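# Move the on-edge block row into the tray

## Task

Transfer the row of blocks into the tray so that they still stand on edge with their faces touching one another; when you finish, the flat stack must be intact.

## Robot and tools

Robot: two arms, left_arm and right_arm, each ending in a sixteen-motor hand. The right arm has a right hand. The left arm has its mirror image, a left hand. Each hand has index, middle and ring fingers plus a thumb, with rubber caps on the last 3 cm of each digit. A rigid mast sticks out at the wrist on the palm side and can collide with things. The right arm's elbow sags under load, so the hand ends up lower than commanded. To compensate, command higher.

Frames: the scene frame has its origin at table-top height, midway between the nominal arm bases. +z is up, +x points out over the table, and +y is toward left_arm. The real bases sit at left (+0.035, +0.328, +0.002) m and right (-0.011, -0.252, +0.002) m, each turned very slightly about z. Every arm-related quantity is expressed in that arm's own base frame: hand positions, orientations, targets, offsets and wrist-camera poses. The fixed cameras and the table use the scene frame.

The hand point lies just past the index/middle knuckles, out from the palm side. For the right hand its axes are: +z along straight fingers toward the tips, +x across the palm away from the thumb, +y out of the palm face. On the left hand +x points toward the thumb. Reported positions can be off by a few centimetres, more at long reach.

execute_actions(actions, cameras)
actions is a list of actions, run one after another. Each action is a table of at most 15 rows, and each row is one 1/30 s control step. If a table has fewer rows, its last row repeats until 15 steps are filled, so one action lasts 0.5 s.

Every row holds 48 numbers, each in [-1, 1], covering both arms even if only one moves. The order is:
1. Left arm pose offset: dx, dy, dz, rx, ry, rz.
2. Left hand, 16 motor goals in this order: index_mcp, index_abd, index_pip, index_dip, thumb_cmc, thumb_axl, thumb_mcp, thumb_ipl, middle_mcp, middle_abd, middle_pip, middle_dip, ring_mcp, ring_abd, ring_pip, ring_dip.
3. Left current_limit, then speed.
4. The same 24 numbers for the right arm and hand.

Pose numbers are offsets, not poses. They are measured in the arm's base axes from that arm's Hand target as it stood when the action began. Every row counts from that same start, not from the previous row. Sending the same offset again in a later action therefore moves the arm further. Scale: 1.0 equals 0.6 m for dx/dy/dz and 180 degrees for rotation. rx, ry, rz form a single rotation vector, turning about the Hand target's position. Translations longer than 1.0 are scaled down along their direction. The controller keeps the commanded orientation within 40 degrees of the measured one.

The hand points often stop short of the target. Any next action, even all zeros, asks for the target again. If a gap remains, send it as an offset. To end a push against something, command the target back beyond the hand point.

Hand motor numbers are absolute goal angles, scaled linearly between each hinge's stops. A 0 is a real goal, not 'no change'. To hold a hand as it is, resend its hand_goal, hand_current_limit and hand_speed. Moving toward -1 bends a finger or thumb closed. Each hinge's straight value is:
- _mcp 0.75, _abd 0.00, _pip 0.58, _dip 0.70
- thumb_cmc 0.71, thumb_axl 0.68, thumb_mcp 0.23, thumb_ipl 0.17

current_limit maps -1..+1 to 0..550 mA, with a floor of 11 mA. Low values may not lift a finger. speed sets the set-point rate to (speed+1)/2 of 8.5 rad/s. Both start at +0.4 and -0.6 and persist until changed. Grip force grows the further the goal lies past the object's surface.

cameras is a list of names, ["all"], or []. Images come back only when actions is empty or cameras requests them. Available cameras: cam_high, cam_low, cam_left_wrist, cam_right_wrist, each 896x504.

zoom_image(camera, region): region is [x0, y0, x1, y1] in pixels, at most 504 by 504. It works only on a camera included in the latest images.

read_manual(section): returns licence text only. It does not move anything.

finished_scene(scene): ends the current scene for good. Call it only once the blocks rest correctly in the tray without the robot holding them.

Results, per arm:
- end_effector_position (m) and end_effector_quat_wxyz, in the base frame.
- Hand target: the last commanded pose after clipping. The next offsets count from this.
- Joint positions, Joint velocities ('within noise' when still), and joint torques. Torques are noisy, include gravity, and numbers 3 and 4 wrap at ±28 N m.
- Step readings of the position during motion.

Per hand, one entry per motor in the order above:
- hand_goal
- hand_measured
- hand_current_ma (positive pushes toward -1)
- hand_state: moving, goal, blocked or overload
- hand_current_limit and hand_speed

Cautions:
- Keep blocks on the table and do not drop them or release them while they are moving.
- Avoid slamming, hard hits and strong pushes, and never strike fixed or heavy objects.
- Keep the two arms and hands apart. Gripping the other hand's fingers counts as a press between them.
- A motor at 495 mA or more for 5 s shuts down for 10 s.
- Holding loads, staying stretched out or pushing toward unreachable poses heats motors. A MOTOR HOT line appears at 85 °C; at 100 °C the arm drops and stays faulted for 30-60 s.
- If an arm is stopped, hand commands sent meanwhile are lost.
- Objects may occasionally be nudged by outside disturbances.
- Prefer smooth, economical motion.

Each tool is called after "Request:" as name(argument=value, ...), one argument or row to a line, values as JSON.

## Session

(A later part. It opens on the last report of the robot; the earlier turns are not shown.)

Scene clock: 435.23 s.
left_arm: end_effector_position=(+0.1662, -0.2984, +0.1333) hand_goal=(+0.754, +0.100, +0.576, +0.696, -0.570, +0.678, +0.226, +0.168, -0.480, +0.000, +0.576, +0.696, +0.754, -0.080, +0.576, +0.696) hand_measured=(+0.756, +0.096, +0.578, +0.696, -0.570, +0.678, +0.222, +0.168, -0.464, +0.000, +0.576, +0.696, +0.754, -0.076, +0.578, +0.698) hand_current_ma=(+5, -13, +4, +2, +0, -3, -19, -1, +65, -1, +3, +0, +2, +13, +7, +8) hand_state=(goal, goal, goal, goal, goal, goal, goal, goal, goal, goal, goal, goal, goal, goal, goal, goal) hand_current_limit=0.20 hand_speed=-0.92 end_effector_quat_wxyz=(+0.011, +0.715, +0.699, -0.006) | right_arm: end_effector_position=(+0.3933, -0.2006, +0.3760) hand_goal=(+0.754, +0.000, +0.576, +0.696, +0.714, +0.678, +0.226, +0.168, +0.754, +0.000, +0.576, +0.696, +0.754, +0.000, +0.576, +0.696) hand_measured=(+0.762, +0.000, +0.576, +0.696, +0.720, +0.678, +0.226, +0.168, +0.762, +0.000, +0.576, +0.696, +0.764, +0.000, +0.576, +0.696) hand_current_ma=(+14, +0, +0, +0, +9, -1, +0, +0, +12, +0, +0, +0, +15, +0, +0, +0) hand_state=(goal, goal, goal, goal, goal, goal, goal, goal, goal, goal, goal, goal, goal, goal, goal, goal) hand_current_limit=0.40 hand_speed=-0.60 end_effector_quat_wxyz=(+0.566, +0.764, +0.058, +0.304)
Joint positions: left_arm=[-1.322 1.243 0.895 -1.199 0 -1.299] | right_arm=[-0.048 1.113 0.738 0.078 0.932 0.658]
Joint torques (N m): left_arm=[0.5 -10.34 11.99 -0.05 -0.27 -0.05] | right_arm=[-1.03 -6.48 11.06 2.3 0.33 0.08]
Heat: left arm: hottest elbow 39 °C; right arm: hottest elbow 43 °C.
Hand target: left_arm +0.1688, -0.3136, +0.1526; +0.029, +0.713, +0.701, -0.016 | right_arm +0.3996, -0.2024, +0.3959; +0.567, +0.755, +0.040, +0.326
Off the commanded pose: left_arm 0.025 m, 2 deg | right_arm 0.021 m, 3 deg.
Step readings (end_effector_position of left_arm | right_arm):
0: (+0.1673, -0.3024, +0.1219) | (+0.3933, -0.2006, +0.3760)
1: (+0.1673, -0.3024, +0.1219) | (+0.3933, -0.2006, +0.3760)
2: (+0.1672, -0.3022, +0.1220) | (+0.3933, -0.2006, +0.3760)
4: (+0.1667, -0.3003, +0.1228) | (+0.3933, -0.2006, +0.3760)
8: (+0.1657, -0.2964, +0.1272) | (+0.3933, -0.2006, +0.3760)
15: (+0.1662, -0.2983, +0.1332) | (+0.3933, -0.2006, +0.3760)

Request:
execute_actions(
  actions=[
    [[0.0008,-0.006,0.03,0,0,0,0.754,0.1,0.576,0.696,-0.57,0.678,0.226,0.168,-0.48,0,0.576,0.696,0.754,-0.08,0.576,0.696,0.2,-0.92,0,0,0,0,0,0,0.754,0,0.576,0.696,0.714,0.678,0.226,0.168,0.754,0,0.576,0.696,0.754,0,0.576,0.696,0.4,-0.6]],
    [[0.0008,0.002,0.04,0,0,0,0.754,0.1,0.576,0.696,-0.57,0.678,0.226,0.168,-0.48,0,0.576,0.696,0.754,-0.08,0.576,0.696,0.2,-0.92,0,0,0,0,0,0,0.754,0,0.576,0.696,0.714,0.678,0.226,0.168,0.754,0,0.576,0.696,0.754,0,0.576,0.696,0.4,-0.6]],
    [[0,0.005,0.05,0,0,0,0.754,0.1,0.576,0.696,-0.57,0.678,0.226,0.168,-0.48,0,0.576,0.696,0.754,-0.08,0.576,0.696,0.2,-0.92,0,0,0,0,0,0,0.754,0,0.576,0.696,0.714,0.678,0.226,0.168,0.754,0,0.576,0.696,0.754,0,0.576,0.696,0.4,-0.6]],
  ],
  cameras=["cam_high","cam_low","cam_left_wrist"],
)

Request:
zoom_image(
  camera="cam_left_wrist",
  region=[460, 0, 620, 140],
)

Request:
zoom_image(
  camera="cam_low",
  region=[400, 240, 456, 282],
)

Request:
zoom_image(
  camera="cam_high",
  region=[560, 60, 680, 140],
)

Scene clock: 437.20 s.
left_arm: end_effector_position=(+0.1670, -0.3016, +0.2063) hand_goal=(+0.754, +0.100, +0.576, +0.696, -0.570, +0.678, +0.226, +0.168, -0.480, +0.000, +0.576, +0.696, +0.754, -0.080, +0.576, +0.696) hand_measured=(+0.756, +0.096, +0.578, +0.696, -0.570, +0.678, +0.222, +0.168, -0.464, +0.000, +0.576, +0.696, +0.754, -0.076, +0.578, +0.698) hand_current_ma=(+5, -12, +4, +2, +0, -3, -19, -1, +65, -1, +3, +0, +2, +12, +7, +8) hand_state=(goal, goal, goal, goal, goal, goal, goal, goal, goal, goal, goal, goal, goal, goal, goal, goal) hand_current_limit=0.20 hand_speed=-0.92 end_effector_quat_wxyz=(+0.013, +0.715, +0.699, -0.008) | right_arm: end_effector_position=(+0.3933, -0.2006, +0.3760) hand_goal=(+0.754, +0.000, +0.576, +0.696, +0.714, +0.678, +0.226, +0.168, +0.754, +0.000, +0.576, +0.696, +0.754, +0.000, +0.576, +0.696) hand_measured=(+0.762, +0.000, +0.576, +0.696, +0.720, +0.678, +0.226, +0.168, +0.762, +0.000, +0.576, +0.696, +0.764, +0.000, +0.576, +0.696) hand_current_ma=(+14, +0, +0, +0, +9, -1, +0, +0, +12, +0, +0, +0, +15, +0, +0, +0) hand_state=(goal, goal, goal, goal, goal, goal, goal, goal, goal, goal, goal, goal, goal, goal, goal, goal) hand_current_limit=0.40 hand_speed=-0.60 end_effector_quat_wxyz=(+0.566, +0.764, +0.058, +0.304)
Joint positions: left_arm=[-1.322 1.198 1.055 -1.398 0 -1.299] | right_arm=[-0.048 1.113 0.738 0.078 0.932 0.658]
Joint torques (N m): left_arm=[0.62 -9.7 12.42 0.17 -0.3 -0.03] | right_arm=[-1.03 -6.42 11.06 2.29 0.33 0.09]
Heat: left arm: hottest elbow 40 °C; right arm: hottest elbow 43 °C.
Hand target: left_arm +0.1697, -0.3131, +0.2246; +0.029, +0.713, +0.701, -0.016 | right_arm +0.3996, -0.2024, +0.3959; +0.567, +0.755, +0.040, +0.326
Off the commanded pose: left_arm 0.022 m, 2 deg | right_arm 0.021 m, 3 deg.
Step readings (end_effector_position of left_arm | right_arm):
0: (+0.1662, -0.2984, +0.1333) | (+0.3933, -0.2006, +0.3760)
1: (+0.1663, -0.2985, +0.1335) | (+0.3933, -0.2006, +0.3760)
2: (+0.1661, -0.2978, +0.1341) | (+0.3933, -0.2006, +0.3760)
4: (+0.1659, -0.2971, +0.1372) | (+0.3933, -0.2006, +0.3760)
8: (+0.1670, -0.3013, +0.1466) | (+0.3933, -0.2006, +0.3760)
15: (+0.1675, -0.3033, +0.1516) | (+0.3933, -0.2006, +0.3760)
16: (+0.1674, -0.3031, +0.1517) | (+0.3933, -0.2006, +0.3760)
17: (+0.1672, -0.3022, +0.1525) | (+0.3933, -0.2006, +0.3760)
19: (+0.1667, -0.3001, +0.1558) | (+0.3933, -0.2006, +0.3760)
23: (+0.1670, -0.3013, +0.1678) | (+0.3933, -0.2006, +0.3760)
30: (+0.1676, -0.3036, +0.1763) | (+0.3933, -0.2006, +0.3760)
31: (+0.1675, -0.3032, +0.1762) | (+0.3933, -0.2006, +0.3760)
32: (+0.1672, -0.3020, +0.1772) | (+0.3933, -0.2006, +0.3760)
34: (+0.1665, -0.2994, +0.1815) | (+0.3933, -0.2006, +0.3760)
38: (+0.1667, -0.3002, +0.1960) | (+0.3933, -0.2006, +0.3760)
45: (+0.1672, -0.3021, +0.2063) | (+0.3933, -0.2006, +0.3760)
camera_calibration:
cam_left_wrist: T_world_to_cam=[[-0.644789, -0.763199, -0.0421222, -0.142142], [-0.554824, 0.429416, 0.712582, 0.0258164], [-0.525753, 0.482835, -0.700324, 0.501395], [0, 0, 0, 1]] pos_world=[0.186282, -0.36166, 0.326755]
Images, in order (width x height): cam_high 896x504, cam_low 896x504, cam_left_wrist 896x504.

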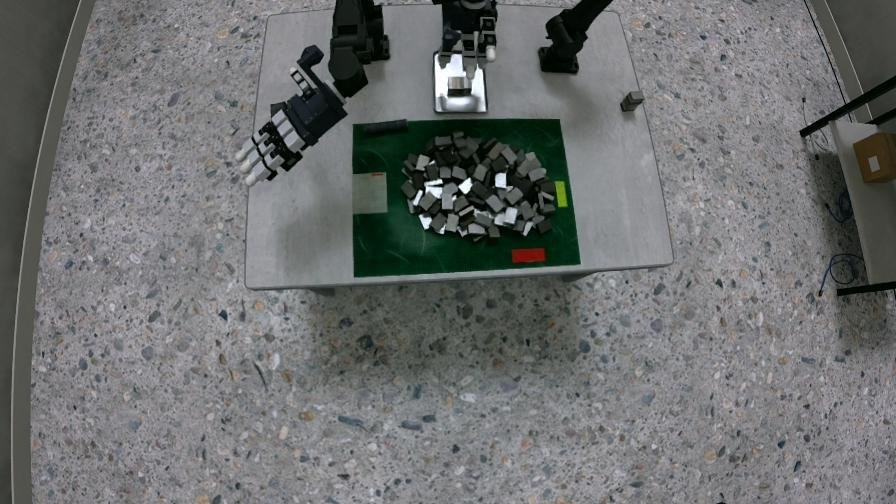

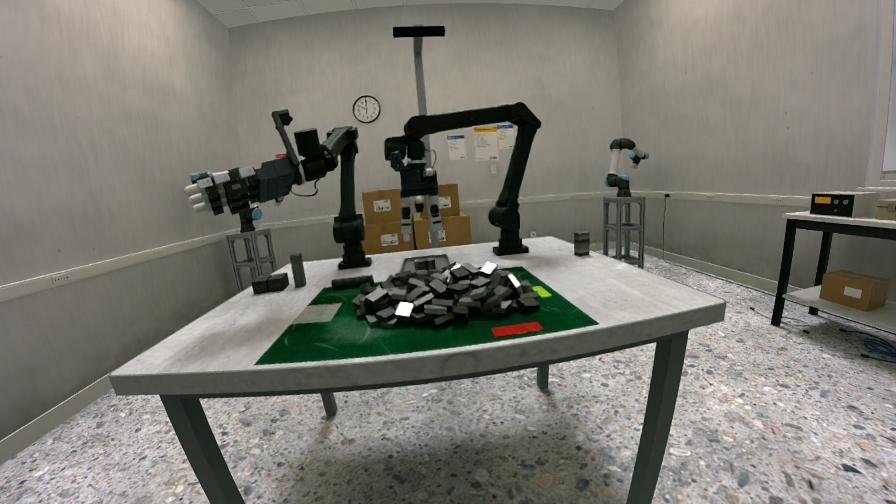

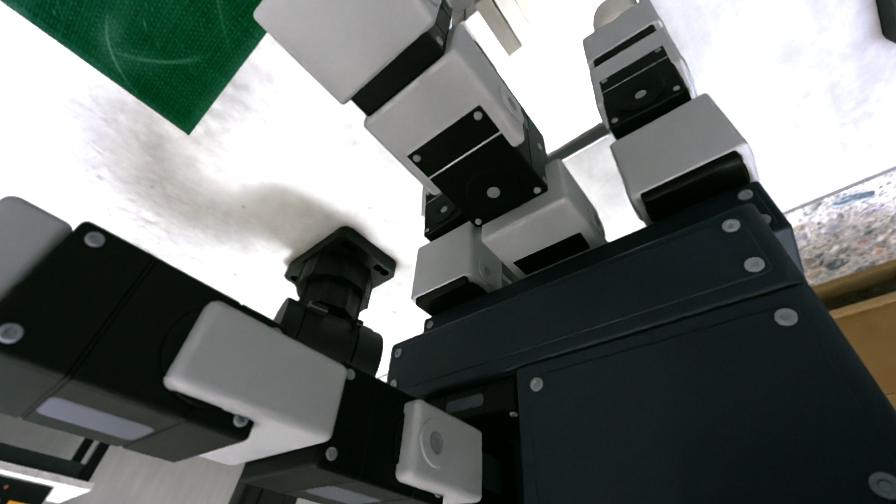

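Scaled by 3.150.

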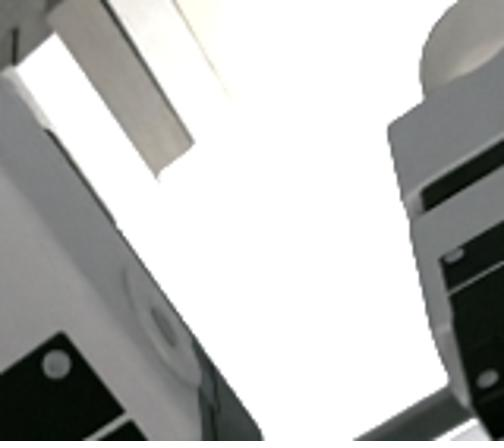

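Scaled by 9.000.

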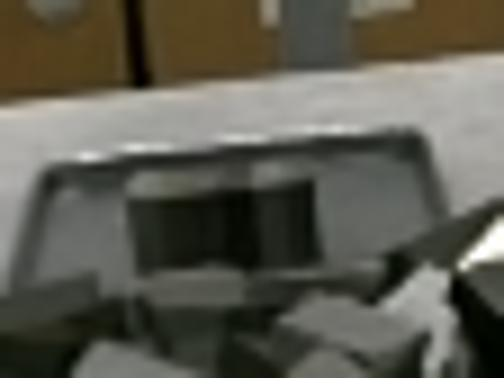

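Scaled by 4.200.

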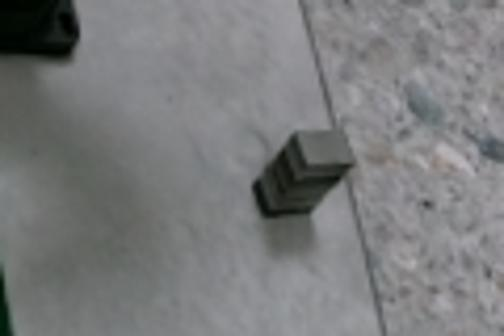

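Request:
zoom_image(
  camera="cam_high",
  region=[432, 50, 492, 116],
)

Scaled by 7.636.

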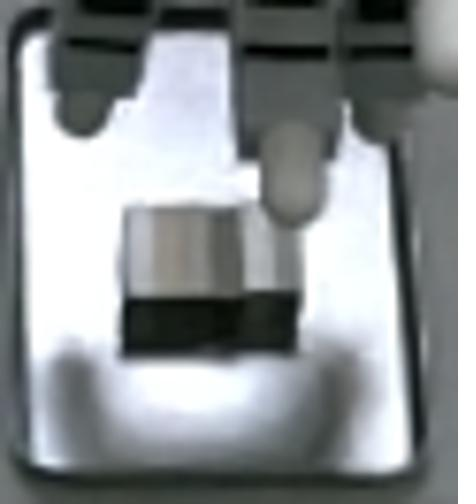

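Request:
finished_scene(
  scene=3,
)

The scene is finished: the task was done.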